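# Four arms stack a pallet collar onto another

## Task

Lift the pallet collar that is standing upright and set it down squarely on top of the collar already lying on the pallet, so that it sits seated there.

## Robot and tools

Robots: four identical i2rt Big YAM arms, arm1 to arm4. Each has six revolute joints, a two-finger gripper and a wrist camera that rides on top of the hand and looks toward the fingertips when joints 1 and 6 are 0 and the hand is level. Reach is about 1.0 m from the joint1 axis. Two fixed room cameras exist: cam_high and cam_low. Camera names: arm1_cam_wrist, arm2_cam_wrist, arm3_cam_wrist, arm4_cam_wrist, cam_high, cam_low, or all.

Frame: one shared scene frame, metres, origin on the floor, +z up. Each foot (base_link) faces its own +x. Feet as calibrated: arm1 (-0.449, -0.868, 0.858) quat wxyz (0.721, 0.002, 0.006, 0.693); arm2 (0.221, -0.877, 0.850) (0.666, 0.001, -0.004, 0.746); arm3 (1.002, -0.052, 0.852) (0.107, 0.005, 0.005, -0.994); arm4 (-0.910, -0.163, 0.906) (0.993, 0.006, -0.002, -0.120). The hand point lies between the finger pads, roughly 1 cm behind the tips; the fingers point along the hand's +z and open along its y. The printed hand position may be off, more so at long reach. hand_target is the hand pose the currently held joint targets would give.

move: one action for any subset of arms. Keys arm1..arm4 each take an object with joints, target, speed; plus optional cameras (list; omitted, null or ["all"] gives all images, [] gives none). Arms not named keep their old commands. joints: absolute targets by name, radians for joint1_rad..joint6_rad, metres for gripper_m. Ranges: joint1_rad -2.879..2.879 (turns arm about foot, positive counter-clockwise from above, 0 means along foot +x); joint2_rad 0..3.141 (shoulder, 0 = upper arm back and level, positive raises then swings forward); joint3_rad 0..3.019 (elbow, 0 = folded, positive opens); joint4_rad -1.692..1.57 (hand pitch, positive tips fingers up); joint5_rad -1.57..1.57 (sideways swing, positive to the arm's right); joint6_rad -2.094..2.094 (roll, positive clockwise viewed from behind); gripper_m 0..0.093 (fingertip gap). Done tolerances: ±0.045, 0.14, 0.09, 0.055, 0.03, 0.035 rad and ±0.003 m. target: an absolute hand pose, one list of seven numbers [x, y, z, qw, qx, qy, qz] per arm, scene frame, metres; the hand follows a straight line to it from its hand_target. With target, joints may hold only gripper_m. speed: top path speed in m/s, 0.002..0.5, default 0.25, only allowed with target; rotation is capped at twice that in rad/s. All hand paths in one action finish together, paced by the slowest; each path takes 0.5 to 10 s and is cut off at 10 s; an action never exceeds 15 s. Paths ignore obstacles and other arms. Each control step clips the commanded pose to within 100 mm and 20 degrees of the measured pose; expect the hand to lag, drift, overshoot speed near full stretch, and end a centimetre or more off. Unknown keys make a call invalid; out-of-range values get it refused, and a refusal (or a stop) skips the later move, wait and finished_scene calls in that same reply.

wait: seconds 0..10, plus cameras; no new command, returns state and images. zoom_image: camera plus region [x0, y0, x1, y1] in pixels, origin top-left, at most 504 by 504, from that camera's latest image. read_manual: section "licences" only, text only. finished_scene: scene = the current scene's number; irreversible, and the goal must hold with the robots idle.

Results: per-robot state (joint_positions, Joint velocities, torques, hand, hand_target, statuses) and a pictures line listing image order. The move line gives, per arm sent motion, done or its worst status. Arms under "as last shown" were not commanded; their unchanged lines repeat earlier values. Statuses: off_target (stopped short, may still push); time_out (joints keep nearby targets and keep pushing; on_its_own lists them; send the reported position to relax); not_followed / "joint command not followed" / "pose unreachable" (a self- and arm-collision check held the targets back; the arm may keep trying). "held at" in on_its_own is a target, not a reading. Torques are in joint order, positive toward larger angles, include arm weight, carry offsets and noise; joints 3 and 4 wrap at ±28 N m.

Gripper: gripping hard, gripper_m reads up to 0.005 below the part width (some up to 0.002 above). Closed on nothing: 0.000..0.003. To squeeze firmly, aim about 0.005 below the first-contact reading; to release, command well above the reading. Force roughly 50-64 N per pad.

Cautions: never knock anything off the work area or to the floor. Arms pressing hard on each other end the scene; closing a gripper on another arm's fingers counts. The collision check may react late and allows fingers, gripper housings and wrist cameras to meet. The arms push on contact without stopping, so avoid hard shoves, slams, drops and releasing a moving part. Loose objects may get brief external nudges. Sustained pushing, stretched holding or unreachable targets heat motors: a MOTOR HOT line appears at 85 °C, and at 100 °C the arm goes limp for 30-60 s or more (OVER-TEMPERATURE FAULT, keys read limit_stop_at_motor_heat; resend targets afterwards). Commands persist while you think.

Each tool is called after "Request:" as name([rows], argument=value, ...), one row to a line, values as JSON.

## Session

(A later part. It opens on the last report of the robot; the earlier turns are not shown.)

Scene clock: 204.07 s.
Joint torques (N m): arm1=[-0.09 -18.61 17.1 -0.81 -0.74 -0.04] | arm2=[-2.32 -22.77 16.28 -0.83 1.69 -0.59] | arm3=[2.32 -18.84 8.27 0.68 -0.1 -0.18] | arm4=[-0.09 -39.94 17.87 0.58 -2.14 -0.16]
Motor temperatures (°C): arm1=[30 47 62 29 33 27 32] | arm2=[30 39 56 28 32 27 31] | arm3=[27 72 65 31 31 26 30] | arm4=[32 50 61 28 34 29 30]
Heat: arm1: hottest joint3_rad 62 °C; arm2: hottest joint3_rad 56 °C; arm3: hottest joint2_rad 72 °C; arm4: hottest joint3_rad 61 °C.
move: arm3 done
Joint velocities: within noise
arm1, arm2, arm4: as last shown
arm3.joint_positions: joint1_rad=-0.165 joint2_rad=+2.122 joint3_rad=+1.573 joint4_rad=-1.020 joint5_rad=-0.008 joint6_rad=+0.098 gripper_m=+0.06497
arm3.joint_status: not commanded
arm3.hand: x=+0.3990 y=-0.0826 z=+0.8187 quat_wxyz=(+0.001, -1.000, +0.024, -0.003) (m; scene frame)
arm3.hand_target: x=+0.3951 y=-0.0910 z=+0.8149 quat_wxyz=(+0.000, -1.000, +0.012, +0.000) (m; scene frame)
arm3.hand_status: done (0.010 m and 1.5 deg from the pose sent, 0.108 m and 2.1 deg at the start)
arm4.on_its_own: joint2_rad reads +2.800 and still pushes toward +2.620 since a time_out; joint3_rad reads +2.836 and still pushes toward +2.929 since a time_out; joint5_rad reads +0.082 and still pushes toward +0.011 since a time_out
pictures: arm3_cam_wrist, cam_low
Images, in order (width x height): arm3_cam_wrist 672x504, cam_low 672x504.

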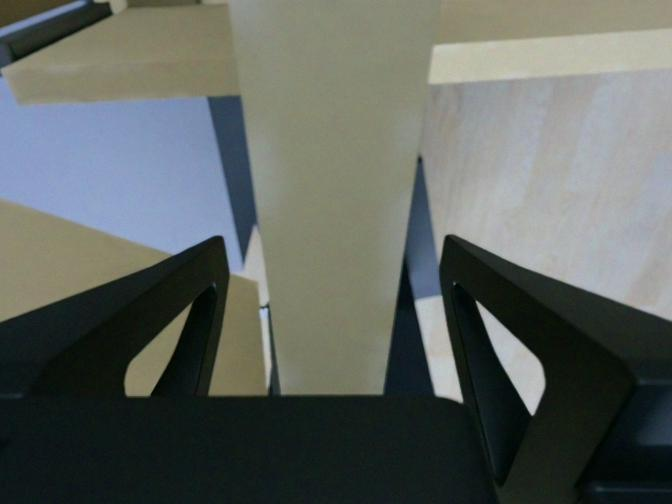

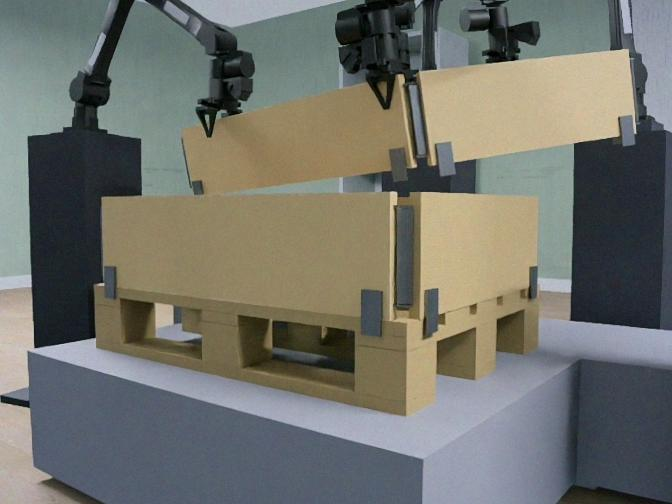

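Straddling. Close.

Request:
move(arm3={"joints":{"gripper_m":0.03}}, cameras=[])

Request:
move(arm3={"joints":{"gripper_m":0.010}}, cameras=[])

Request:
move(arm3={"joints":{"joint2_rad":1.92}}, cameras=["cam_low","cam_high"])

Scene clock: 206.93 s.
Joint torques (N m): arm1=[-0.15 -18.67 17.09 -0.8 -0.73 -0.04] | arm2=[-2.37 -22.71 16.27 -0.83 1.69 -0.59] | arm3=[1.79 -18.84 8.29 0.64 0.07 -0.18] | arm4=[-0.15 -39.88 17.88 0.57 -2.12 -0.14]
Motor temperatures (°C): arm1=[30 47 63 29 33 27 32] | arm2=[30 39 56 28 32 27 31] | arm3=[27 72 65 31 31 26 30] | arm4=[32 52 62 28 35 29 30]
Heat: arm1: hottest joint3_rad 63 °C; arm2: hottest joint3_rad 56 °C; arm3: hottest joint2_rad 72 °C; arm4: hottest joint3_rad 62 °C.
move: arm3 done
Joint velocities: within noise
arm1, arm2, arm4: as last shown
arm3.joint_positions: joint1_rad=-0.159 joint2_rad=+2.122 joint3_rad=+1.573 joint4_rad=-1.018 joint5_rad=-0.013 joint6_rad=+0.098 gripper_m=+0.03010
arm3.joint_status: all done
arm3.hand: x=+0.3988 y=-0.0871 z=+0.8187 quat_wxyz=(-0.001, -1.000, +0.021, -0.003) (m; scene frame)
arm3.hand_target: x=+0.3951 y=-0.0910 z=+0.8149 quat_wxyz=(+0.000, -1.000, +0.012, +0.000) (m; scene frame)
arm3.hand_status: not commanded
arm4.on_its_own: joint2_rad reads +2.800 and still pushes toward +2.620 since a time_out; joint3_rad reads +2.836 and still pushes toward +2.929 since a time_out; joint5_rad reads +0.082 and still pushes toward +0.011 since a time_out
pictures: none
No camera images: "cameras" was empty.

Scene clock: 207.47 s.
Joint torques (N m): arm1=[-0.03 -18.73 17.1 -0.81 -0.73 -0.04] | arm2=[-2.43 -22.71 16.32 -0.88 1.69 -0.59] | arm3=[1.61 -18.84 8.36 0.61 1.37 -0.18] | arm4=[-0.09 -40.29 17.89 0.64 -2.09 -0.14]
Motor temperatures (°C): arm1=[30 47 63 29 33 27 32] | arm2=[30 39 56 28 32 27 31] | arm3=[27 72 65 31 31 26 30] | arm4=[32 52 62 28 35 29 30]
Heat: arm1: hottest joint3_rad 63 °C; arm2: hottest joint3_rad 56 °C; arm3: hottest joint2_rad 72 °C; arm4: hottest joint3_rad 62 °C.
move: arm3 off_target
Joint velocities: within noise
arm1: as last shown
arm2.joint_positions: joint1_rad=+0.135 joint2_rad=+1.503 joint3_rad=+1.000 joint4_rad=-1.184 joint5_rad=-0.035 joint6_rad=+1.832 gripper_m=+0.01948
arm2.joint_status: not commanded
arm2.hand: x=+0.1250 y=-0.5199 z=+0.9365 quat_wxyz=(+0.000, -0.008, -0.998, +0.057) (m; scene frame)
arm2.hand_target: x=+0.1361 y=-0.4814 z=+1.0163 quat_wxyz=(+0.006, -0.001, -0.999, -0.047) (m; scene frame)
arm2.hand_status: not commanded
arm3.joint_positions: joint1_rad=-0.159 joint2_rad=+2.122 joint3_rad=+1.573 joint4_rad=-1.018 joint5_rad=-0.050 joint6_rad=+0.093 gripper_m=+0.02372
arm3.joint_status: gripper_m off_target (ended at +0.02376, target +0.01000)
arm3.hand: x=+0.3992 y=-0.0936 z=+0.8188 quat_wxyz=(-0.019, -1.000, +0.019, -0.004) (m; scene frame)
arm3.hand_target: x=+0.3952 y=-0.0914 z=+0.8149 quat_wxyz=(-0.001, -1.000, +0.010, +0.000) (m; scene frame)
arm3.hand_status: not commanded
arm4.joint_positions: joint1_rad=+0.373 joint2_rad=+2.800 joint3_rad=+2.836 joint4_rad=-1.604 joint5_rad=+0.080 joint6_rad=+0.182 gripper_m=+0.01980
arm4.joint_status: not commanded
arm4.on_its_own: joint2_rad reads +2.800 and still pushes toward +2.620 since a time_out; joint3_rad reads +2.836 and still pushes toward +2.929 since a time_out; joint5_rad reads +0.080 and still pushes toward +0.011 since a time_out
arm4.hand: x=-0.1311 y=-0.0723 z=+0.8741 quat_wxyz=(-0.011, -0.024, -0.999, +0.033) (m; scene frame)
arm4.hand_target: x=-0.1010 y=-0.0660 z=+1.0526 quat_wxyz=(-0.143, -0.027, -0.989, -0.016) (m; scene frame)
arm4.hand_status: not commanded
pictures: none
No camera images: "cameras" was empty.

Scene clock: 208.53 s.
Joint torques (N m): arm1=[-0.09 -18.96 17.13 -1.37 -0.74 -0.04] | arm2=[-2.32 -20.48 16.54 -0.83 1.02 -0.62] | arm3=[2.08 -27.58 11.84 0.95 1.29 -0.11] | arm4=[0.09 -38.07 17.98 0.7 -1.1 -0.11]
Motor temperatures (°C): arm1=[30 47 63 29 33 27 32] | arm2=[30 39 56 28 32 27 31] | arm3=[27 72 64 31 31 26 30] | arm4=[32 53 63 28 35 29 30]
Heat: arm1: hottest joint3_rad 63 °C; arm2: hottest joint3_rad 56 °C; arm3: hottest joint2_rad 72 °C; arm4: hottest joint3_rad 63 °C.
move: arm3 done
Joint velocities: within noise
arm1.joint_positions: joint1_rad=-0.564 joint2_rad=+1.625 joint3_rad=+1.163 joint4_rad=-1.228 joint5_rad=+0.032 joint6_rad=-2.097 gripper_m=+0.01896
arm1.joint_status: not commanded
arm1.hand: x=-0.2039 y=-0.5226 z=+0.9437 quat_wxyz=(+0.062, +0.997, -0.037, -0.024) (m; scene frame)
arm1.hand_target: x=-0.1893 y=-0.4984 z=+1.0033 quat_wxyz=(+0.001, +0.999, -0.037, +0.004) (m; scene frame)
arm1.hand_status: not commanded
arm2.joint_positions: joint1_rad=+0.135 joint2_rad=+1.479 joint3_rad=+1.000 joint4_rad=-1.184 joint5_rad=-0.020 joint6_rad=+1.833 gripper_m=+0.01948
arm2.joint_status: not commanded
arm2.hand: x=+0.1273 y=-0.5184 z=+0.9447 quat_wxyz=(-0.004, -0.008, -0.999, +0.044) (m; scene frame)
arm2.hand_target: x=+0.1361 y=-0.4814 z=+1.0164 quat_wxyz=(+0.006, +0.000, -0.999, -0.047) (m; scene frame)
arm2.hand_status: not commanded
arm3.joint_positions: joint1_rad=-0.162 joint2_rad=+2.019 joint3_rad=+1.533 joint4_rad=-1.026 joint5_rad=-0.047 joint6_rad=+0.084 gripper_m=+0.02204
arm3.joint_status: all done
arm3.hand: x=+0.4043 y=-0.0912 z=+0.8644 quat_wxyz=(-0.020, -0.999, +0.015, +0.023) (m; scene frame)
arm3.hand_target: x=+0.3732 y=-0.0938 z=+0.9424 quat_wxyz=(-0.008, -0.994, +0.007, +0.106) (m; scene frame)
arm3.hand_status: not commanded
arm4.joint_positions: joint1_rad=+0.373 joint2_rad=+2.776 joint3_rad=+2.836 joint4_rad=-1.593 joint5_rad=+0.052 joint6_rad=+0.180 gripper_m=+0.01954
arm4.joint_status: not commanded
arm4.on_its_own: joint2_rad reads +2.776 and still pushes toward +2.620 since a time_out; joint3_rad reads +2.836 and still pushes toward +2.929 since a time_out; joint5_rad reads +0.052 and still pushes toward +0.011 since a time_out
arm4.hand: x=-0.1254 y=-0.0670 z=+0.8923 quat_wxyz=(-0.026, -0.024, -0.999, +0.017) (m; scene frame)
arm4.hand_target: x=-0.0985 y=-0.0655 z=+1.0532 quat_wxyz=(-0.148, -0.029, -0.988, -0.018) (m; scene frame)
arm4.hand_status: not commanded
pictures: cam_high, cam_low
Images, in order (width x height): cam_high 672x504, cam_low 672x504.

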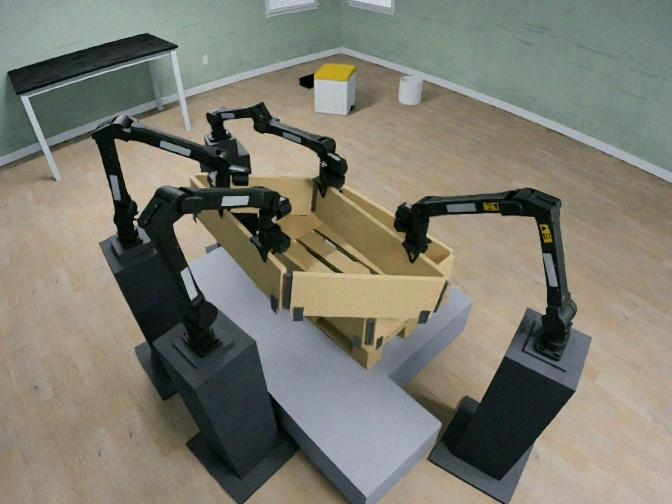

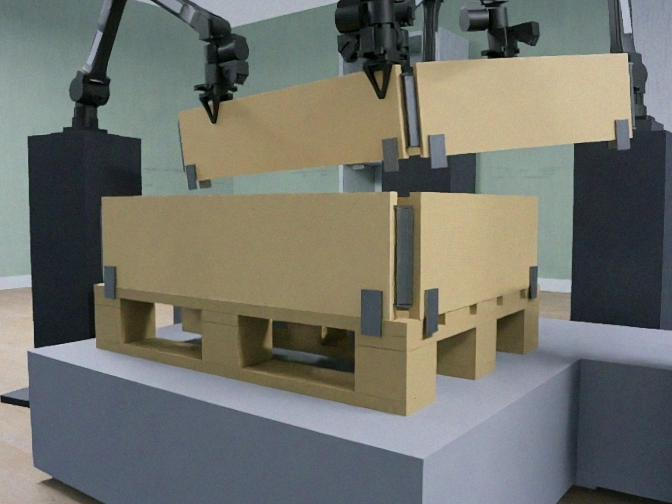

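Request:
move(arm1={"target":[-0.159,-0.44,1.003,0,1,-0.03,0],"speed":0.08}, arm2={"target":[0.166,-0.423,1.016,0,0.0,1,0],"speed":0.08}, arm3={"joints":{"joint1_rad":-0.38,"joint2_rad":1.99,"joint3_rad":1.75,"joint4_rad":-1.08,"joint6_rad":-0.07}}, arm4={"joints":{"joint1_rad":0.56,"joint2_rad":2.47,"joint3_rad":2.65,"joint4_rad":-1.48,"joint6_rad":0.3}}, cameras=["cam_low","cam_high"])

Scene clock: 237.90 s.
Joint torques (N m): arm1=[0.73 -20.07 17.68 -2.85 -0.54 -0.04] | arm2=[-1.61 -18.43 18.37 -2.44 -0.17 -0.75] | arm3=[-0.26 -26.05 13.79 0.44 1.48 0.01] | arm4=[2.08 -37.89 15.9 0.69 -0.63 -0.44]
Motor temperatures (°C): arm1=[30 50 65 29 32 26 32] | arm2=[30 39 54 28 31 27 31] | arm3=[27 66 66 31 33 26 31] | arm4=[31 69 69 28 33 29 31]
Heat: arm1: hottest joint3_rad 65 °C; arm2: hottest joint3_rad 54 °C; arm3: hottest joint2_rad 66 °C; arm4: hottest joint2_rad 69 °C.
move: arm1 off_target; arm2 off_target; arm3 done; arm4 time_out
Joint velocities: within noise
arm1.joint_positions: joint1_rad=-0.560 joint2_rad=+1.764 joint3_rad=+1.352 joint4_rad=-1.226 joint5_rad=+0.020 joint6_rad=-2.097 gripper_m=+0.01881
arm1.joint_status: not commanded
arm1.hand: x=-0.1668 y=-0.4615 z=+0.9429 quat_wxyz=(+0.037, +0.999, -0.036, -0.015) (m; scene frame)
arm1.hand_target: x=-0.1608 y=-0.4432 z=+1.0017 quat_wxyz=(-0.001, +1.000, -0.030, +0.001) (m; scene frame)
arm1.hand_status: off_target (0.064 m and 4.6 deg from the pose sent, 0.111 m and 7.6 deg at the start; a joint's target at an end of its range on 67 of 67 steps)
arm2.joint_positions: joint1_rad=+0.032 joint2_rad=+1.603 joint3_rad=+1.170 joint4_rad=-1.243 joint5_rad=+0.017 joint6_rad=+1.756 gripper_m=+0.01970
arm2.joint_status: not commanded
arm2.hand: x=+0.1631 y=-0.4583 z=+0.9548 quat_wxyz=(-0.019, -0.020, -0.999, +0.046) (m; scene frame)
arm2.hand_target: x=+0.1687 y=-0.4279 z=+1.0151 quat_wxyz=(-0.008, -0.001, -1.000, -0.004) (m; scene frame)
arm2.hand_status: off_target (0.071 m and 6.2 deg from the pose sent, 0.125 m and 5.1 deg at the start)
arm3.joint_positions: joint1_rad=-0.362 joint2_rad=+2.059 joint3_rad=+1.684 joint4_rad=-1.078 joint5_rad=-0.053 joint6_rad=-0.079 gripper_m=+0.02120
arm3.joint_status: all done
arm3.hand: x=+0.3642 y=+0.0334 z=+0.8963 quat_wxyz=(-0.014, -0.998, +0.032, +0.057) (m; scene frame)
arm3.hand_target: x=+0.3403 y=+0.0552 z=+0.9666 quat_wxyz=(+0.014, -0.992, +0.045, +0.121) (m; scene frame)
arm3.hand_status: not commanded
arm4.joint_positions: joint1_rad=+0.540 joint2_rad=+2.631 joint3_rad=+2.580 joint4_rad=-1.485 joint5_rad=+0.040 joint6_rad=+0.341 gripper_m=+0.01909
arm4.joint_status: joint2_rad time_out (moved -0.145 of -0.306); joint6_rad time_out (moved +0.161 of +0.120); the others done
arm4.on_its_own: joint2_rad reads +2.631 and still pushes toward +2.470 since a time_out; joint6_rad reads +0.341 and still pushes toward +0.300 since a time_out
arm4.hand: x=-0.1674 y=+0.0596 z=+0.9049 quat_wxyz=(-0.026, -0.021, -0.999, +0.007) (m; scene frame)
arm4.hand_target: x=-0.1486 y=+0.0836 z=+1.0584 quat_wxyz=(-0.134, +0.005, -0.990, -0.037) (m; scene frame)
arm4.hand_status: not commanded
pictures: cam_high, cam_low
Images, in order (width x height): cam_high 672x504, cam_low 672x504.

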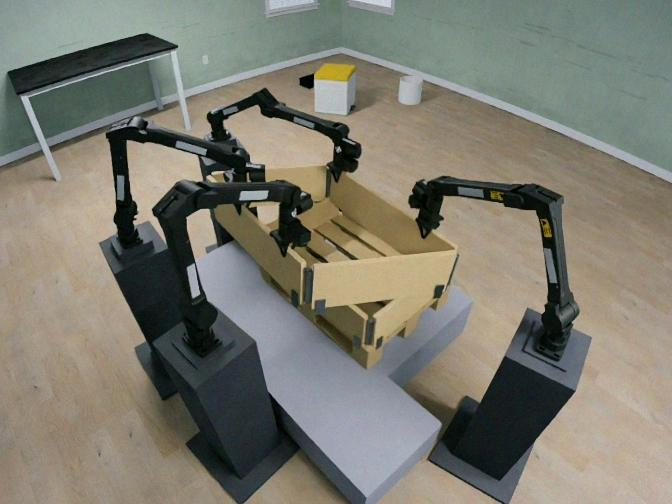

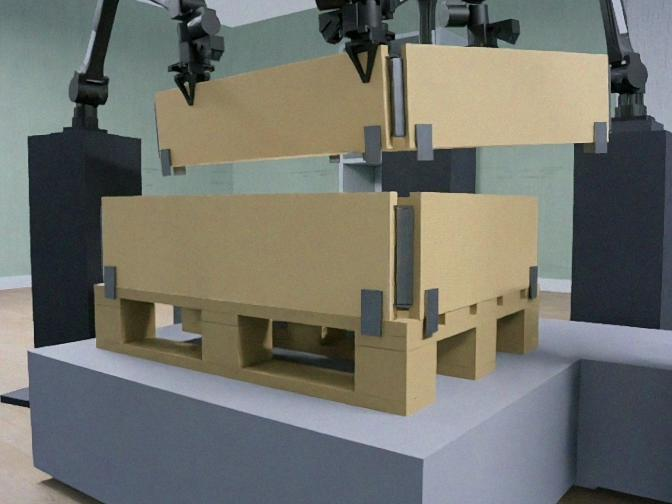

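Request:
move(arm1={"target":[-0.159,-0.38,1.003,0,1,-0.03,0],"speed":0.08}, arm2={"target":[0.163,-0.363,1.016,0,0.0,1,0],"speed":0.08}, arm3={"joints":{"joint1_rad":-0.49,"joint2_rad":2.22,"joint3_rad":2.1,"joint4_rad":-1.19,"joint6_rad":-0.18}}, arm4={"joints":{"joint1_rad":0.73,"joint2_rad":2.33,"joint3_rad":2.25,"joint4_rad":-1.30,"joint6_rad":0.47}}, cameras=["cam_low","cam_high"])

Scene clock: 249.83 s.
Joint torques (N m): arm1=[0.97 -22.53 19.08 -2.67 -0.29 0.24] | arm2=[-0.91 -22.65 19.1 -2.58 -0.25 -0.58] | arm3=[-0.79 -29.63 15.13 -0.14 1.84 0.06] | arm4=[5.25 -36.37 12.1 -0.24 -0.97 -0.19]
Motor temperatures (°C): arm1=[30 48 64 29 32 26 32] | arm2=[30 39 58 28 31 27 31] | arm3=[27 66 67 31 34 26 31] | arm4=[31 71 70 28 32 29 31]
Heat: arm1: hottest joint3_rad 64 °C; arm2: hottest joint3_rad 58 °C; arm3: hottest joint3_rad 67 °C; arm4: hottest joint2_rad 71 °C.
move: arm1 off_target; arm2 off_target; arm3 done; arm4 time_out
Joint velocities: within noise
arm1.joint_positions: joint1_rad=-0.504 joint2_rad=+1.894 joint3_rad=+1.509 joint4_rad=-1.280 joint5_rad=+0.009 joint6_rad=-2.068 gripper_m=+0.01873
arm1.joint_status: not commanded
arm1.hand: x=-0.1697 y=-0.4085 z=+0.9319 quat_wxyz=(+0.046, +0.998, -0.022, -0.025) (m; scene frame)
arm1.hand_target: x=-0.1621 y=-0.3848 z=+1.0020 quat_wxyz=(-0.002, +1.000, -0.029, -0.001) (m; scene frame)
arm1.hand_status: off_target (0.077 m and 6.0 deg from the pose sent, 0.102 m and 4.6 deg at the start)
arm2.joint_positions: joint1_rad=+0.015 joint2_rad=+1.765 joint3_rad=+1.344 joint4_rad=-1.276 joint5_rad=+0.006 joint6_rad=+1.729 gripper_m=+0.01989
arm2.joint_status: not commanded
arm2.hand: x=+0.1614 y=-0.4020 z=+0.9418 quat_wxyz=(-0.014, -0.015, -0.998, +0.059) (m; scene frame)
arm2.hand_target: x=+0.1638 y=-0.3701 z=+1.0151 quat_wxyz=(-0.002, +0.000, -1.000, -0.003) (m; scene frame)
arm2.hand_status: off_target (0.084 m and 7.1 deg from the pose sent, 0.113 m and 6.2 deg at the start)
arm3.joint_positions: joint1_rad=-0.466 joint2_rad=+2.293 joint3_rad=+2.022 joint4_rad=-1.166 joint5_rad=-0.063 joint6_rad=-0.192 gripper_m=+0.02164
arm3.joint_status: all done
arm3.hand: x=+0.2984 y=+0.1172 z=+0.8717 quat_wxyz=(-0.011, -0.997, +0.027, +0.068) (m; scene frame)
arm3.hand_target: x=+0.2803 y=+0.1484 z=+0.9560 quat_wxyz=(+0.029, -0.990, +0.046, +0.127) (m; scene frame)
arm3.hand_status: not commanded
arm4.joint_positions: joint1_rad=+0.674 joint2_rad=+2.487 joint3_rad=+2.219 joint4_rad=-1.275 joint5_rad=+0.049 joint6_rad=+0.470 gripper_m=+0.01908
arm4.joint_status: joint1_rad time_out (moved +0.134 of +0.190); joint2_rad time_out (moved -0.144 of -0.301); the others done
arm4.on_its_own: joint1_rad reads +0.674 and still pushes toward +0.730 since a time_out; joint2_rad reads +2.487 and still pushes toward +2.330 since a time_out; joint5_rad reads +0.049 and still pushes toward +0.011 since a time_out
arm4.hand: x=-0.2359 y=+0.1400 z=+0.8749 quat_wxyz=(-0.026, -0.018, -0.999, +0.010) (m; scene frame)
arm4.hand_target: x=-0.2384 y=+0.1897 z=+1.0015 quat_wxyz=(-0.094, +0.013, -0.995, -0.041) (m; scene frame)
arm4.hand_status: not commanded
pictures: cam_high, cam_low
Images, in order (width x height): cam_high 672x504, cam_low 672x504.

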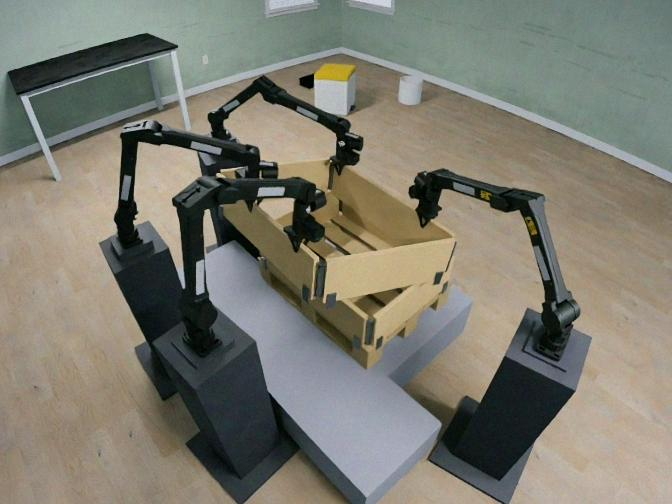

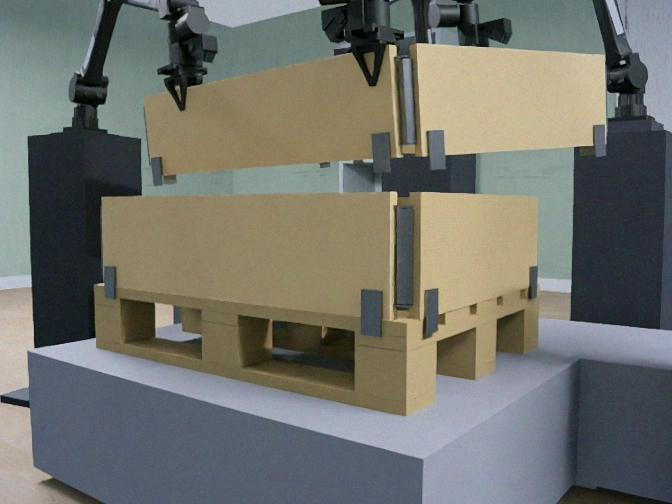

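Request:
move(arm1={"target":[-0.159,-0.318,1.01,0,1,-0.02,0],"speed":0.08}, arm2={"target":[0.163,-0.303,1.025,0,0.0,1,0],"speed":0.08}, arm3={"joints":{"joint1_rad":-0.57,"joint2_rad":2.41,"joint3_rad":2.5,"joint4_rad":-1.30,"joint6_rad":-0.26}}, arm4={"joints":{"joint1_rad":0.89,"joint2_rad":2.19,"joint3_rad":1.92,"joint4_rad":-1.14,"joint6_rad":0.6}}, cameras=["cam_low","cam_high"])

Scene clock: 263.37 s.
Joint torques (N m): arm1=[0.85 -23.3 21.44 -1.87 -0.05 0.29] | arm2=[-1.26 -25.35 19.78 -2.55 -0.25 -0.37] | arm3=[-1.26 -33.2 15.32 -0.85 1.95 0.25] | arm4=[8 -33.2 8.47 -1.46 -1.57 0.18]
Motor temperatures (°C): arm1=[30 49 66 29 32 27 32] | arm2=[30 39 62 28 30 27 31] | arm3=[27 68 69 31 36 26 31] | arm4=[32 67 67 28 32 29 31]
Heat: arm1: hottest joint3_rad 66 °C; arm2: hottest joint3_rad 62 °C; arm3: hottest joint3_rad 69 °C; arm4: hottest joint2_rad 67 °C.
move: arm1 off_target; arm2 off_target; arm3 done; arm4 time_out
Joint velocities: within noise
arm1.joint_positions: joint1_rad=-0.452 joint2_rad=+2.015 joint3_rad=+1.711 joint4_rad=-1.390 joint5_rad=+0.003 joint6_rad=-2.040 gripper_m=+0.01870
arm1.joint_status: not commanded
arm1.hand: x=-0.1746 y=-0.3565 z=+0.9369 quat_wxyz=(+0.058, +0.998, -0.010, -0.032) (m; scene frame)
arm1.hand_target: x=-0.1630 y=-0.3253 z=+1.0105 quat_wxyz=(-0.002, +1.000, -0.020, +0.000) (m; scene frame)
arm1.hand_status: off_target (0.084 m and 7.7 deg from the pose sent, 0.120 m and 6.0 deg at the start)
arm2.joint_positions: joint1_rad=+0.007 joint2_rad=+1.912 joint3_rad=+1.568 joint4_rad=-1.361 joint5_rad=+0.005 joint6_rad=+1.695 gripper_m=+0.02029
arm2.joint_status: not commanded
arm2.hand: x=+0.1577 y=-0.3417 z=+0.9456 quat_wxyz=(-0.013, -0.002, -0.998, +0.062) (m; scene frame)
arm2.hand_target: x=+0.1641 y=-0.3117 z=+1.0243 quat_wxyz=(-0.001, -0.001, -1.000, -0.002) (m; scene frame)
arm2.hand_status: off_target (0.089 m and 7.3 deg from the pose sent, 0.129 m and 7.1 deg at the start)
arm3.joint_positions: joint1_rad=-0.542 joint2_rad=+2.494 joint3_rad=+2.426 joint4_rad=-1.250 joint5_rad=-0.066 joint6_rad=-0.292 gripper_m=+0.02244
arm3.joint_status: all done
arm3.hand: x=+0.2341 y=+0.1968 z=+0.8886 quat_wxyz=(+0.012, -0.992, +0.013, +0.126) (m; scene frame)
arm3.hand_target: x=+0.2340 y=+0.2291 z=+0.9858 quat_wxyz=(+0.055, -0.983, +0.044, +0.172) (m; scene frame)
arm3.hand_status: not commanded
arm4.joint_positions: joint1_rad=+0.803 joint2_rad=+2.324 joint3_rad=+1.928 joint4_rad=-1.079 joint5_rad=+0.066 joint6_rad=+0.570 gripper_m=+0.01912
arm4.joint_status: joint1_rad time_out (moved +0.129 of +0.216); joint4_rad time_out (moved +0.196 of +0.135); the others done
arm4.on_its_own: joint1_rad reads +0.803 and still pushes toward +0.890 since a time_out; joint4_rad reads -1.079 and still pushes toward -1.140 since a time_out; joint5_rad reads +0.066 and still pushes toward +0.011 since a time_out
arm4.hand: x=-0.3065 y=+0.2042 z=+0.8828 quat_wxyz=(-0.061, -0.005, -0.998, -0.004) (m; scene frame)
arm4.hand_target: x=-0.3468 y=+0.2594 z=+0.9701 quat_wxyz=(-0.076, +0.024, -0.996, -0.045) (m; scene frame)
arm4.hand_status: not commanded
pictures: cam_high, cam_low
Images, in order (width x height): cam_high 672x504, cam_low 672x504.

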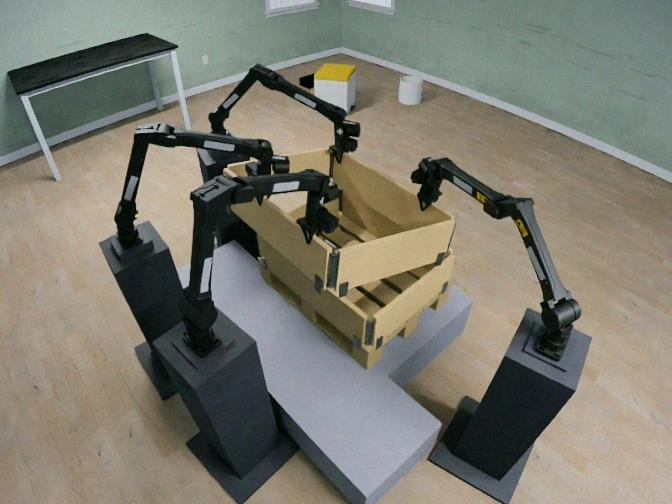

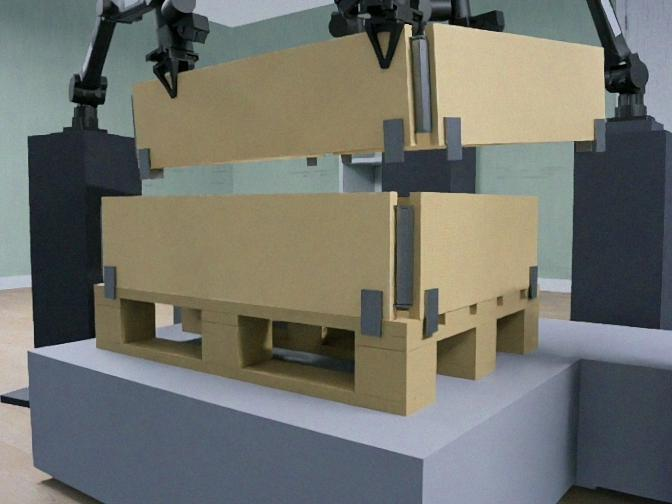

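Request:
move(arm1={"target":[-0.13,-0.26,1.0,0,1,-0.01,0],"speed":0.08}, arm2={"target":[0.193,-0.245,1.015,0,0.0,1,0],"speed":0.08}, arm3={"joints":{"joint1_rad":-0.63,"joint2_rad":2.57,"joint3_rad":2.81,"joint4_rad":-1.45,"joint6_rad":-0.35}}, arm4={"joints":{"joint1_rad":1.0,"joint2_rad":2.19,"joint3_rad":1.90,"joint4_rad":-1.12,"joint6_rad":0.68}}, cameras=["cam_low","cam_high"])

Request:
zoom_image(camera="cam_high", region=[210, 140, 480, 370])

Scene clock: 276.40 s.
Joint torques (N m): arm1=[0.85 -24.88 23.43 -0.96 -0.08 0.49] | arm2=[-0.67 -28.1 20.48 -2.1 -0.26 -0.18] | arm3=[-0.67 -34.84 15.28 -2.5 1.85 0.31] | arm4=[11.11 -33.26 7.15 -2.78 -1.96 0.45]
Motor temperatures (°C): arm1=[30 51 70 29 31 27 32] | arm2=[30 41 65 28 30 27 31] | arm3=[27 72 68 31 37 26 31] | arm4=[32 61 63 28 34 29 31]
Heat: arm1: hottest joint3_rad 70 °C; arm2: hottest joint3_rad 65 °C; arm3: hottest joint2_rad 72 °C; arm4: hottest joint3_rad 63 °C.
move: arm1 off_target; arm2 off_target; arm3 time_out; arm4 time_out
Joint velocities: within noise
arm1.joint_positions: joint1_rad=-0.450 joint2_rad=+2.199 joint3_rad=+1.988 joint4_rad=-1.513 joint5_rad=-0.008 joint6_rad=-2.079 gripper_m=+0.01891
arm1.joint_status: not commanded
arm1.hand: x=-0.1513 y=-0.3065 z=+0.9255 quat_wxyz=(+0.068, +0.997, +0.010, -0.045) (m; scene frame)
arm1.hand_target: x=-0.1367 y=-0.2690 z=+1.0024 quat_wxyz=(-0.006, +1.000, -0.010, -0.005) (m; scene frame)
arm1.hand_status: off_target (0.090 m and 9.6 deg from the pose sent, 0.124 m and 7.6 deg at the start)
arm2.joint_positions: joint1_rad=-0.058 joint2_rad=+2.069 joint3_rad=+1.772 joint4_rad=-1.428 joint5_rad=+0.005 joint6_rad=+1.608 gripper_m=+0.02135
arm2.joint_status: not commanded
arm2.hand: x=+0.1898 y=-0.2881 z=+0.9297 quat_wxyz=(-0.008, +0.009, -0.997, +0.073) (m; scene frame)
arm2.hand_target: x=+0.1938 y=-0.2552 z=+1.0150 quat_wxyz=(-0.001, +0.005, -1.000, -0.002) (m; scene frame)
arm2.hand_status: off_target (0.096 m and 8.5 deg from the pose sent, 0.124 m and 7.3 deg at the start; pose on its path clipped on 5 of 67 steps)
arm3.joint_positions: joint1_rad=-0.608 joint2_rad=+2.662 joint3_rad=+2.738 joint4_rad=-1.354 joint5_rad=-0.063 joint6_rad=-0.387 gripper_m=+0.02286
arm3.joint_status: joint4_rad time_out (moved -0.104 of -0.200); joint6_rad time_out (moved -0.095 of -0.058); the others done
arm3.on_its_own: joint4_rad reads -1.354 and still pushes toward -1.450 since a time_out; joint5_rad reads -0.063 and still pushes toward -0.010 since a time_out; joint6_rad reads -0.387 and still pushes toward -0.350 since a time_out
arm3.hand: x=+0.2215 y=+0.2602 z=+0.8877 quat_wxyz=(+0.032, -0.989, -0.002, +0.143) (m; scene frame)
arm3.hand_target: x=+0.2362 y=+0.2821 z=+0.9876 quat_wxyz=(+0.067, -0.983, +0.030, +0.166) (m; scene frame)
arm3.hand_status: not commanded
arm4.joint_positions: joint1_rad=+0.878 joint2_rad=+2.324 joint3_rad=+1.923 joint4_rad=-1.019 joint5_rad=+0.077 joint6_rad=+0.622 gripper_m=+0.01931
arm4.joint_status: joint1_rad time_out (moved +0.075 of +0.197); joint4_rad time_out (moved +0.060 of -0.041); joint6_rad time_out (moved +0.052 of +0.110); the others done
arm4.on_its_own: joint1_rad reads +0.878 and still pushes toward +1.000 since a time_out; joint4_rad reads -1.019 and still pushes toward -1.120 since a time_out; joint5_rad reads +0.077 and still pushes toward +0.011 since a time_out; joint6_rad reads +0.622 and still pushes toward +0.680 since a time_out
arm4.hand: x=-0.3243 y=+0.2546 z=+0.8837 quat_wxyz=(-0.087, +0.005, -0.996, -0.019) (m; scene frame)
arm4.hand_target: x=-0.3982 y=+0.3170 z=+0.9629 quat_wxyz=(-0.071, +0.039, -0.995, -0.051) (m; scene frame)
arm4.hand_status: not commanded
pictures: cam_high, cam_low
Images, in order (width x height): cam_high 672x504, cam_low 672x504.

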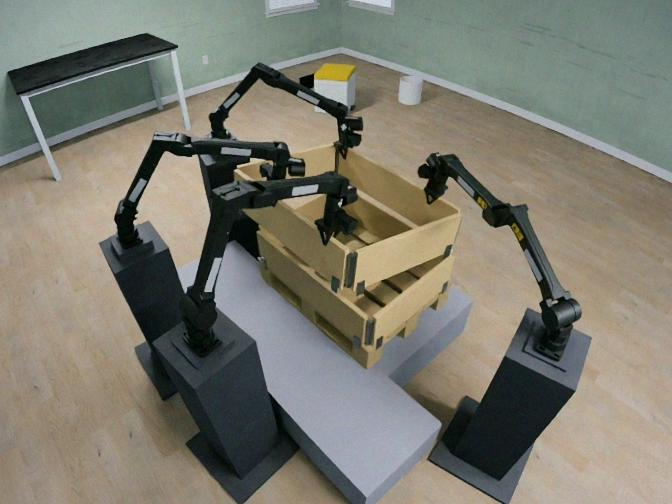

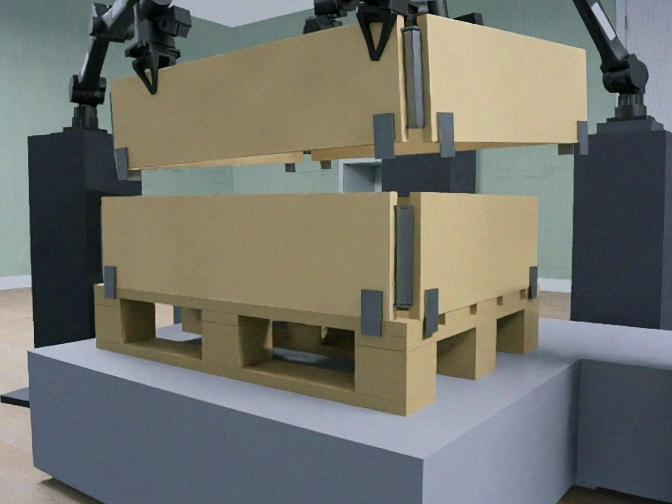

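Scaled by 1.867 from the camera's 672x504 image, which has a finer 960x720 frame.

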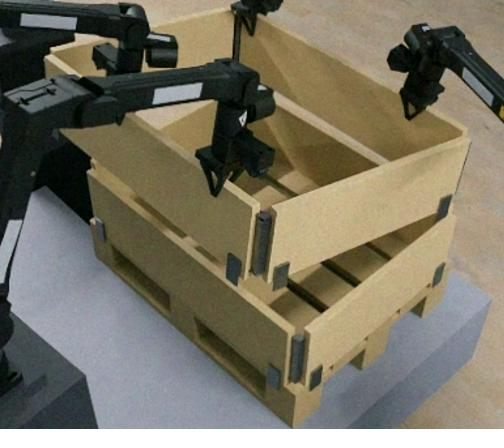

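Request:
move(arm1={"target":[-0.095,-0.245,0.955,0,1,0.0,0],"speed":0.08}, arm2={"target":[0.23,-0.23,0.965,0,0.0,1,0],"speed":0.08}, arm3={"joints":{"joint1_rad":-0.66,"joint2_rad":2.61,"joint4_rad":-1.47}}, arm4={"joints":{"joint1_rad":1.0,"joint2_rad":2.25,"joint6_rad":0.65,"joint4_rad":-1.1}}, cameras=["cam_low","cam_high"])

Request:
zoom_image(camera="cam_high", region=[210, 140, 480, 370])

Request:
zoom_image(camera="cam_low", region=[80, 40, 560, 350])

Scene clock: 292.97 s.
Joint torques (N m): arm1=[1.32 -24.82 22.93 -0.32 0.04 0.13] | arm2=[-0.38 -27.93 18.74 -1.02 -0.33 -0.08] | arm3=[-1.44 -34.08 14.01 -3.25 1.7 0.47] | arm4=[10.23 -31.09 6.23 -3.82 -1.94 0.2]
Motor temperatures (°C): arm1=[30 50 77 29 31 27 32] | arm2=[30 41 62 28 30 26 31] | arm3=[27 69 72 31 38 26 31] | arm4=[32 59 59 28 37 29 32]
Heat: arm1: hottest joint3_rad 77 °C; arm2: hottest joint3_rad 62 °C; arm3: hottest joint3_rad 72 °C; arm4: hottest joint2_rad 59 °C.
move: arm1 off_target; arm2 off_target; arm3 time_out; arm4 time_out
Joint velocities: within noise
arm1.joint_positions: joint1_rad=-0.489 joint2_rad=+2.308 joint3_rad=+2.095 joint4_rad=-1.513 joint5_rad=+0.000 joint6_rad=-2.097 gripper_m=+0.01985
arm1.joint_status: not commanded
arm1.hand: x=-0.1155 y=-0.2965 z=+0.8921 quat_wxyz=(+0.070, +0.997, +0.000, -0.045) (m; scene frame)
arm1.hand_target: x=-0.1009 y=-0.2549 z=+0.9580 quat_wxyz=(+0.000, +1.000, +0.000, -0.002) (m; scene frame)
arm1.hand_status: off_target (0.084 m and 9.5 deg from the pose sent, 0.088 m and 9.4 deg at the start)
arm2.joint_positions: joint1_rad=-0.118 joint2_rad=+2.128 joint3_rad=+1.772 joint4_rad=-1.372 joint5_rad=+0.006 joint6_rad=+1.548 gripper_m=+0.02233
arm2.joint_status: not commanded
arm2.hand: x=+0.2260 y=-0.2776 z=+0.8938 quat_wxyz=(-0.004, +0.009, -0.997, +0.075) (m; scene frame)
arm2.hand_target: x=+0.2301 y=-0.2385 z=+0.9669 quat_wxyz=(-0.001, +0.000, -1.000, -0.001) (m; scene frame)
arm2.hand_status: off_target (0.086 m and 8.7 deg from the pose sent, 0.079 m and 8.5 deg at the start)
arm3.joint_positions: joint1_rad=-0.628 joint2_rad=+2.691 joint3_rad=+2.754 joint4_rad=-1.356 joint5_rad=-0.059 joint6_rad=-0.403 gripper_m=+0.02221
arm3.joint_status: joint4_rad time_out (moved -0.002 of -0.116); the others done
arm3.on_its_own: joint4_rad reads -1.356 and still pushes toward -1.470 since a time_out; joint5_rad reads -0.059 and still pushes toward -0.010 since a time_out; joint6_rad reads -0.403 and still pushes toward -0.350 since a time_out
arm3.hand: x=+0.2282 y=+0.2766 z=+0.8709 quat_wxyz=(+0.034, -0.990, +0.000, +0.135) (m; scene frame)
arm3.hand_target: x=+0.2516 y=+0.3027 z=+0.9542 quat_wxyz=(+0.058, -0.988, +0.045, +0.137) (m; scene frame)
arm3.hand_status: not commanded
arm4.joint_positions: joint1_rad=+0.888 joint2_rad=+2.350 joint3_rad=+1.934 joint4_rad=-0.967 joint5_rad=+0.075 joint6_rad=+0.619 gripper_m=+0.01921
arm4.joint_status: joint1_rad time_out (moved +0.010 of +0.122); joint4_rad time_out (moved +0.052 of -0.081); the others done
arm4.on_its_own: joint1_rad reads +0.888 and still pushes toward +1.000 since a time_out; joint4_rad reads -0.967 and still pushes toward -1.100 since a time_out; joint5_rad reads +0.075 and still pushes toward +0.011 since a time_out
arm4.hand: x=-0.3187 y=+0.2686 z=+0.8718 quat_wxyz=(-0.101, +0.011, -0.994, -0.031) (m; scene frame)
arm4.hand_target: x=-0.3990 y=+0.3170 z=+0.9227 quat_wxyz=(-0.057, +0.054, -0.996, -0.037) (m; scene frame)
arm4.hand_status: not commanded
pictures: cam_high, cam_low
Images, in order (width x height): cam_high 672x504, cam_low 672x504.

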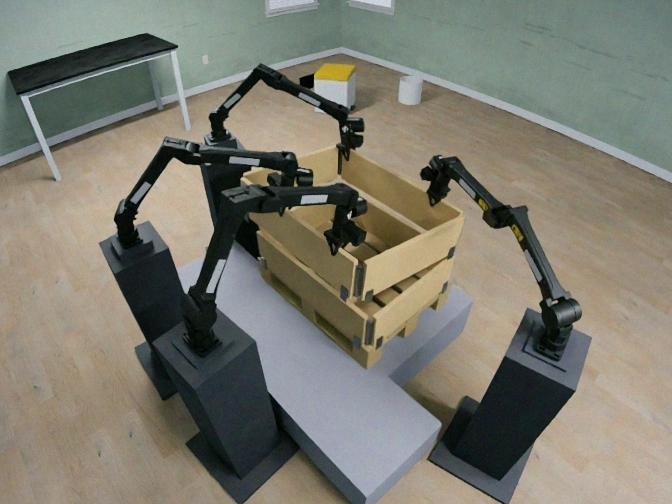

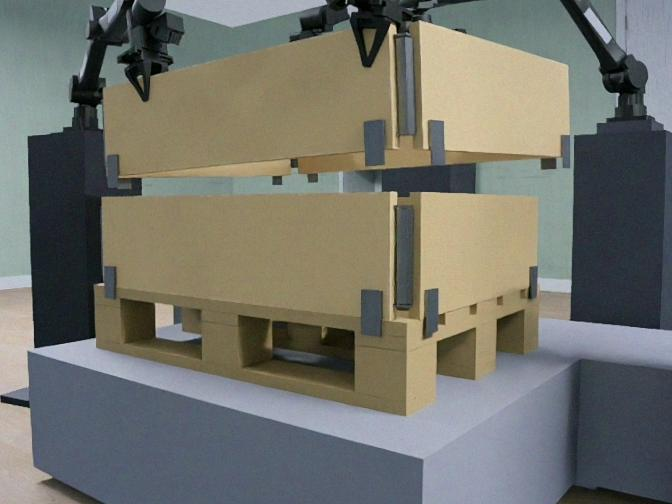

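Scaled by 1.867 from the camera's 672x504 image, which has a finer 960x720 frame.

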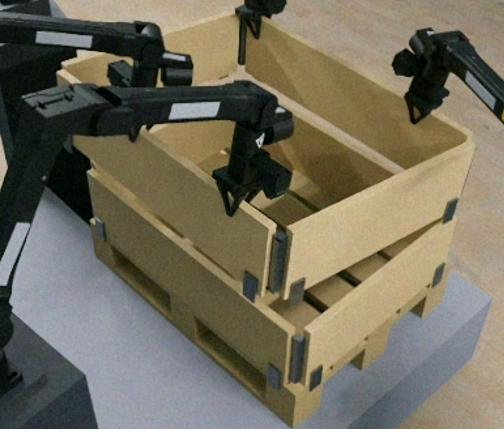

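Scaled by 1.050 from the camera's 672x504 image, which has a finer 960x720 frame.

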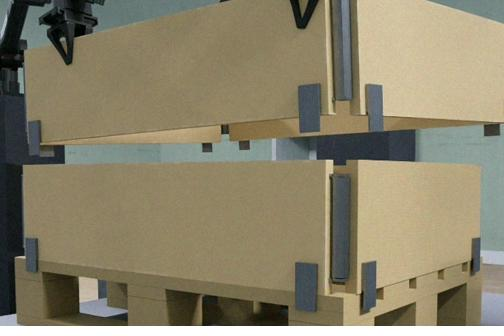

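Request:
move(arm1={"target":[-0.045,-0.24,0.925,0,1,0.0,0],"speed":0.08}, arm2={"target":[0.28,-0.225,0.935,0,0.0,1,0],"speed":0.08}, arm3={"joints":{"joint2_rad":2.66}}, arm4={"joints":{"joint2_rad":2.30}}, cameras=["cam_low","cam_high"])

Request:
zoom_image(camera="cam_high", region=[210, 140, 480, 370])

Request:
zoom_image(camera="cam_low", region=[80, 40, 560, 350])

Scene clock: 303.87 s.
Joint torques (N m): arm1=[2.78 -26.52 22.3 -0.34 0.09 -0.04] | arm2=[0.56 -29.22 17.57 -0.72 -0.5 0.04] | arm3=[-1.03 -33.03 12.52 -3.62 1.54 0.52] | arm4=[9.76 -30.21 4.7 -4.4 -1.67 0.1]
Motor temperatures (°C): arm1=[30 53 80 29 31 27 32] | arm2=[30 44 61 28 30 26 31] | arm3=[27 73 70 32 38 26 31] | arm4=[32 63 57 28 38 29 32]
Heat: arm1: hottest joint3_rad 80 °C; arm2: hottest joint3_rad 61 °C; arm3: hottest joint2_rad 73 °C; arm4: hottest joint2_rad 63 °C.
move: arm1 off_target; arm2 off_target; arm3 done; arm4 done
Joint velocities: within noise
arm1.joint_positions: joint1_rad=-0.559 joint2_rad=+2.446 joint3_rad=+2.269 joint4_rad=-1.539 joint5_rad=+0.011 joint6_rad=-2.097 gripper_m=+0.02124
arm1.joint_status: not commanded
arm1.hand: x=-0.0555 y=-0.2937 z=+0.8611 quat_wxyz=(+0.067, +0.996, -0.035, -0.039) (m; scene frame)
arm1.hand_target: x=-0.0517 y=-0.2487 z=+0.9277 quat_wxyz=(+0.002, +1.000, -0.018, +0.004) (m; scene frame)
arm1.hand_status: off_target (0.084 m and 9.7 deg from the pose sent, 0.096 m and 9.5 deg at the start; a joint's target at an end of its range on 45 of 53 steps)
arm2.joint_positions: joint1_rad=-0.208 joint2_rad=+2.180 joint3_rad=+1.772 joint4_rad=-1.327 joint5_rad=+0.010 joint6_rad=+1.459 gripper_m=+0.02323
arm2.joint_status: not commanded
arm2.hand: x=+0.2808 y=-0.2749 z=+0.8624 quat_wxyz=(+0.002, +0.009, -0.997, +0.078) (m; scene frame)
arm2.hand_target: x=+0.2798 y=-0.2331 z=+0.9370 quat_wxyz=(+0.000, +0.000, -1.000, -0.001) (m; scene frame)
arm2.hand_status: off_target (0.088 m and 9.0 deg from the pose sent, 0.086 m and 8.7 deg at the start)
arm3.joint_positions: joint1_rad=-0.633 joint2_rad=+2.727 joint3_rad=+2.773 joint4_rad=-1.344 joint5_rad=-0.054 joint6_rad=-0.407 gripper_m=+0.02176
arm3.joint_status: all done
arm3.on_its_own: joint4_rad reads -1.344 and still pushes toward -1.470 since a time_out; joint5_rad reads -0.054 and still pushes toward -0.010 since a time_out; joint6_rad reads -0.407 and still pushes toward -0.350 since a time_out
arm3.hand: x=+0.2281 y=+0.2827 z=+0.8505 quat_wxyz=(+0.035, -0.991, +0.001, +0.131) (m; scene frame)
arm3.hand_target: x=+0.2536 y=+0.3024 z=+0.9139 quat_wxyz=(+0.049, -0.991, +0.046, +0.115) (m; scene frame)
arm3.hand_status: not commanded
arm4.joint_positions: joint1_rad=+0.894 joint2_rad=+2.389 joint3_rad=+1.950 joint4_rad=-0.950 joint5_rad=+0.069 joint6_rad=+0.628 gripper_m=+0.01904
arm4.joint_status: all done
arm4.on_its_own: joint1_rad reads +0.894 and still pushes toward +1.000 since a time_out; joint4_rad reads -0.950 and still pushes toward -1.100 since a time_out; joint5_rad reads +0.069 and still pushes toward +0.011 since a time_out
arm4.hand: x=-0.3190 y=+0.2751 z=+0.8517 quat_wxyz=(-0.097, +0.009, -0.995, -0.033) (m; scene frame)
arm4.hand_target: x=-0.4037 y=+0.3127 z=+0.8889 quat_wxyz=(-0.038, +0.055, -0.998, -0.021) (m; scene frame)
arm4.hand_status: not commanded
pictures: cam_high, cam_low
Images, in order (width x height): cam_high 672x504, cam_low 672x504.

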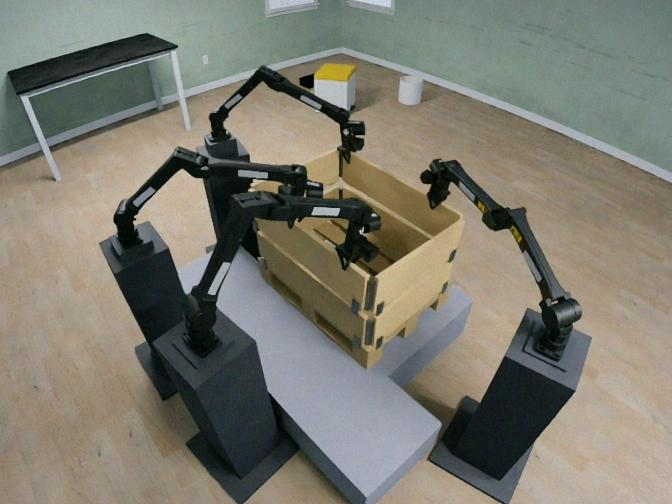

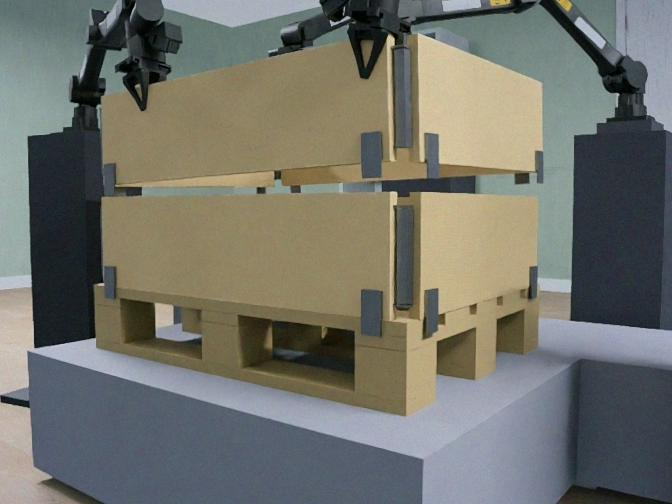

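Scaled by 1.867 from the camera's 672x504 image, which has a finer 960x720 frame.

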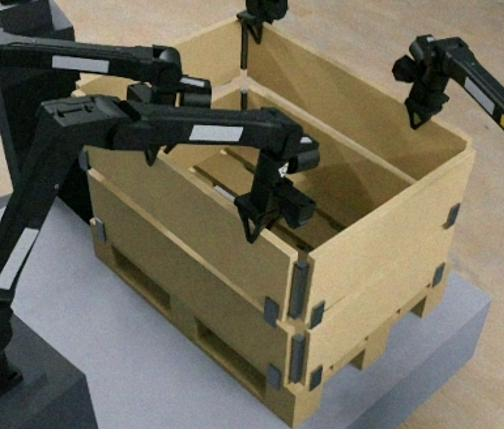

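Scaled by 1.050 from the camera's 672x504 image, which has a finer 960x720 frame.

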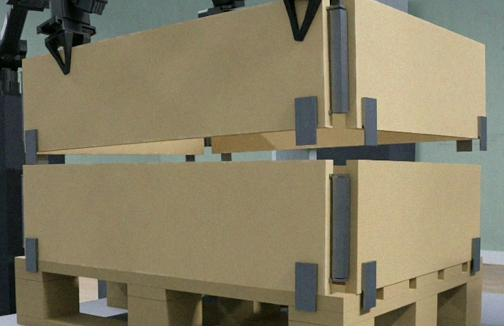

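Request:
move(arm1={"target":[-0.043,-0.239,0.905,0,1,0.0,0],"speed":0.05}, arm2={"target":[0.283,-0.224,0.915,0,0.0,1,0],"speed":0.05}, arm3={"joints":{"joint2_rad":2.69}}, arm4={"joints":{"joint2_rad":2.33}}, cameras=["cam_low","cam_high"])

Request:
zoom_image(camera="cam_high", region=[230, 200, 480, 370])

Request:
zoom_image(camera="cam_low", region=[340, 100, 560, 350])

Request:
zoom_image(camera="cam_low", region=[80, 100, 320, 350])

Scene clock: 314.00 s.
Joint torques (N m): arm1=[2.67 -26.23 21.12 0.38 0.09 -0.05] | arm2=[0.44 -28.45 16.31 -0.14 -0.54 0.01] | arm3=[-0.97 -31.38 11.79 -3.62 1.16 0.57] | arm4=[9.58 -29.27 4.12 -4.59 -1.6 0.08]
Motor temperatures (°C): arm1=[30 52 78 29 31 26 33] | arm2=[30 46 60 28 30 26 32] | arm3=[27 71 70 32 38 27 31] | arm4=[33 62 54 29 38 29 32]
Heat: arm1: hottest joint3_rad 78 °C; arm2: hottest joint3_rad 60 °C; arm3: hottest joint2_rad 71 °C; arm4: hottest joint2_rad 62 °C.
move: arm1 off_target; arm2 off_target; arm3 done; arm4 done
Joint velocities: within noise
arm1.joint_positions: joint1_rad=-0.559 joint2_rad=+2.462 joint3_rad=+2.270 joint4_rad=-1.521 joint5_rad=+0.012 joint6_rad=-2.097 gripper_m=+0.02147
arm1.joint_status: not commanded
arm1.hand: x=-0.0540 y=-0.2918 z=+0.8495 quat_wxyz=(+0.066, +0.996, -0.035, -0.038) (m; scene frame)
arm1.hand_target: x=-0.0483 y=-0.2459 z=+0.9078 quat_wxyz=(+0.001, +1.000, -0.018, +0.006) (m; scene frame)
arm1.hand_status: off_target (0.077 m and 9.6 deg from the pose sent, 0.071 m and 9.7 deg at the start; a joint's target at an end of its range on 35 of 35 steps)
arm2.joint_positions: joint1_rad=-0.210 joint2_rad=+2.193 joint3_rad=+1.772 joint4_rad=-1.306 joint5_rad=+0.010 joint6_rad=+1.459 gripper_m=+0.02336
arm2.joint_status: not commanded
arm2.hand: x=+0.2821 y=-0.2714 z=+0.8538 quat_wxyz=(+0.001, +0.008, -0.997, +0.074) (m; scene frame)
arm2.hand_target: x=+0.2823 y=-0.2305 z=+0.9173 quat_wxyz=(+0.000, +0.000, -1.000, +0.000) (m; scene frame)
arm2.hand_status: off_target (0.077 m and 8.6 deg from the pose sent, 0.073 m and 9.0 deg at the start)
arm3.joint_positions: joint1_rad=-0.634 joint2_rad=+2.737 joint3_rad=+2.782 joint4_rad=-1.345 joint5_rad=-0.045 joint6_rad=-0.413 gripper_m=+0.02174
arm3.joint_status: all done
arm3.on_its_own: joint4_rad reads -1.345 and still pushes toward -1.470 since a time_out; joint5_rad reads -0.045 and still pushes toward -0.010 since a time_out; joint6_rad reads -0.413 and still pushes toward -0.350 since a time_out
arm3.hand: x=+0.2286 y=+0.2847 z=+0.8462 quat_wxyz=(+0.039, -0.991, -0.001, +0.128) (m; scene frame)
arm3.hand_target: x=+0.2563 y=+0.3016 z=+0.8897 quat_wxyz=(+0.043, -0.993, +0.046, +0.101) (m; scene frame)
arm3.hand_status: not commanded
arm4.joint_positions: joint1_rad=+0.895 joint2_rad=+2.404 joint3_rad=+1.957 joint4_rad=-0.944 joint5_rad=+0.068 joint6_rad=+0.631 gripper_m=+0.01897
arm4.joint_status: all done
arm4.on_its_own: joint1_rad reads +0.895 and still pushes toward +1.000 since a time_out; joint4_rad reads -0.944 and still pushes toward -1.100 since a time_out; joint5_rad reads +0.068 and still pushes toward +0.011 since a time_out
arm4.hand: x=-0.3187 y=+0.2768 z=+0.8436 quat_wxyz=(-0.095, +0.009, -0.995, -0.033) (m; scene frame)
arm4.hand_target: x=-0.4070 y=+0.3094 z=+0.8689 quat_wxyz=(-0.027, +0.054, -0.998, -0.011) (m; scene frame)
arm4.hand_status: not commanded
pictures: cam_high, cam_low
Images, in order (width x height): cam_high 672x504, cam_low 672x504.

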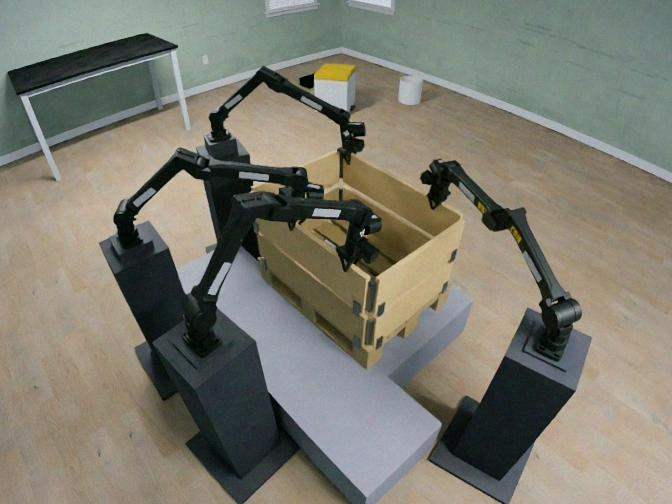

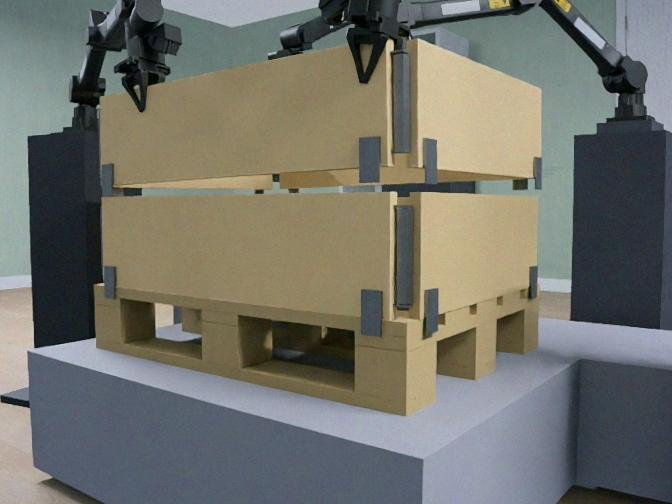

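Scaled by 2.016 from the camera's 672x504 image, which has a finer 960x720 frame.

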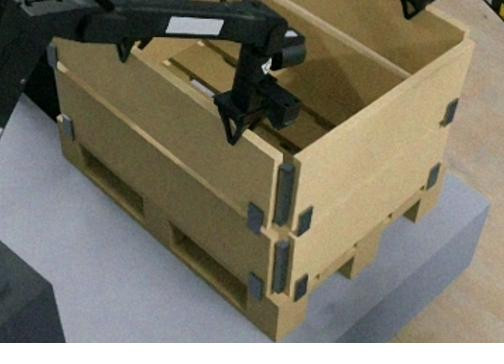

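Scaled by 2.016 from the camera's 672x504 image, which has a finer 960x720 frame.

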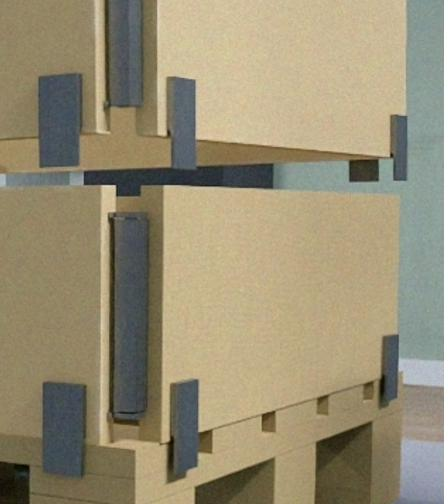

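Scaled by 2.016 from the camera's 672x504 image, which has a finer 960x720 frame.

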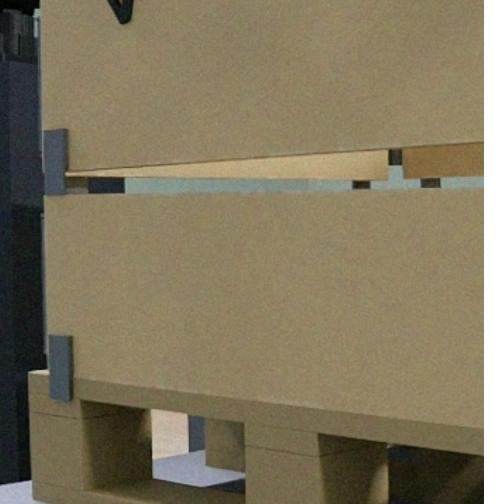

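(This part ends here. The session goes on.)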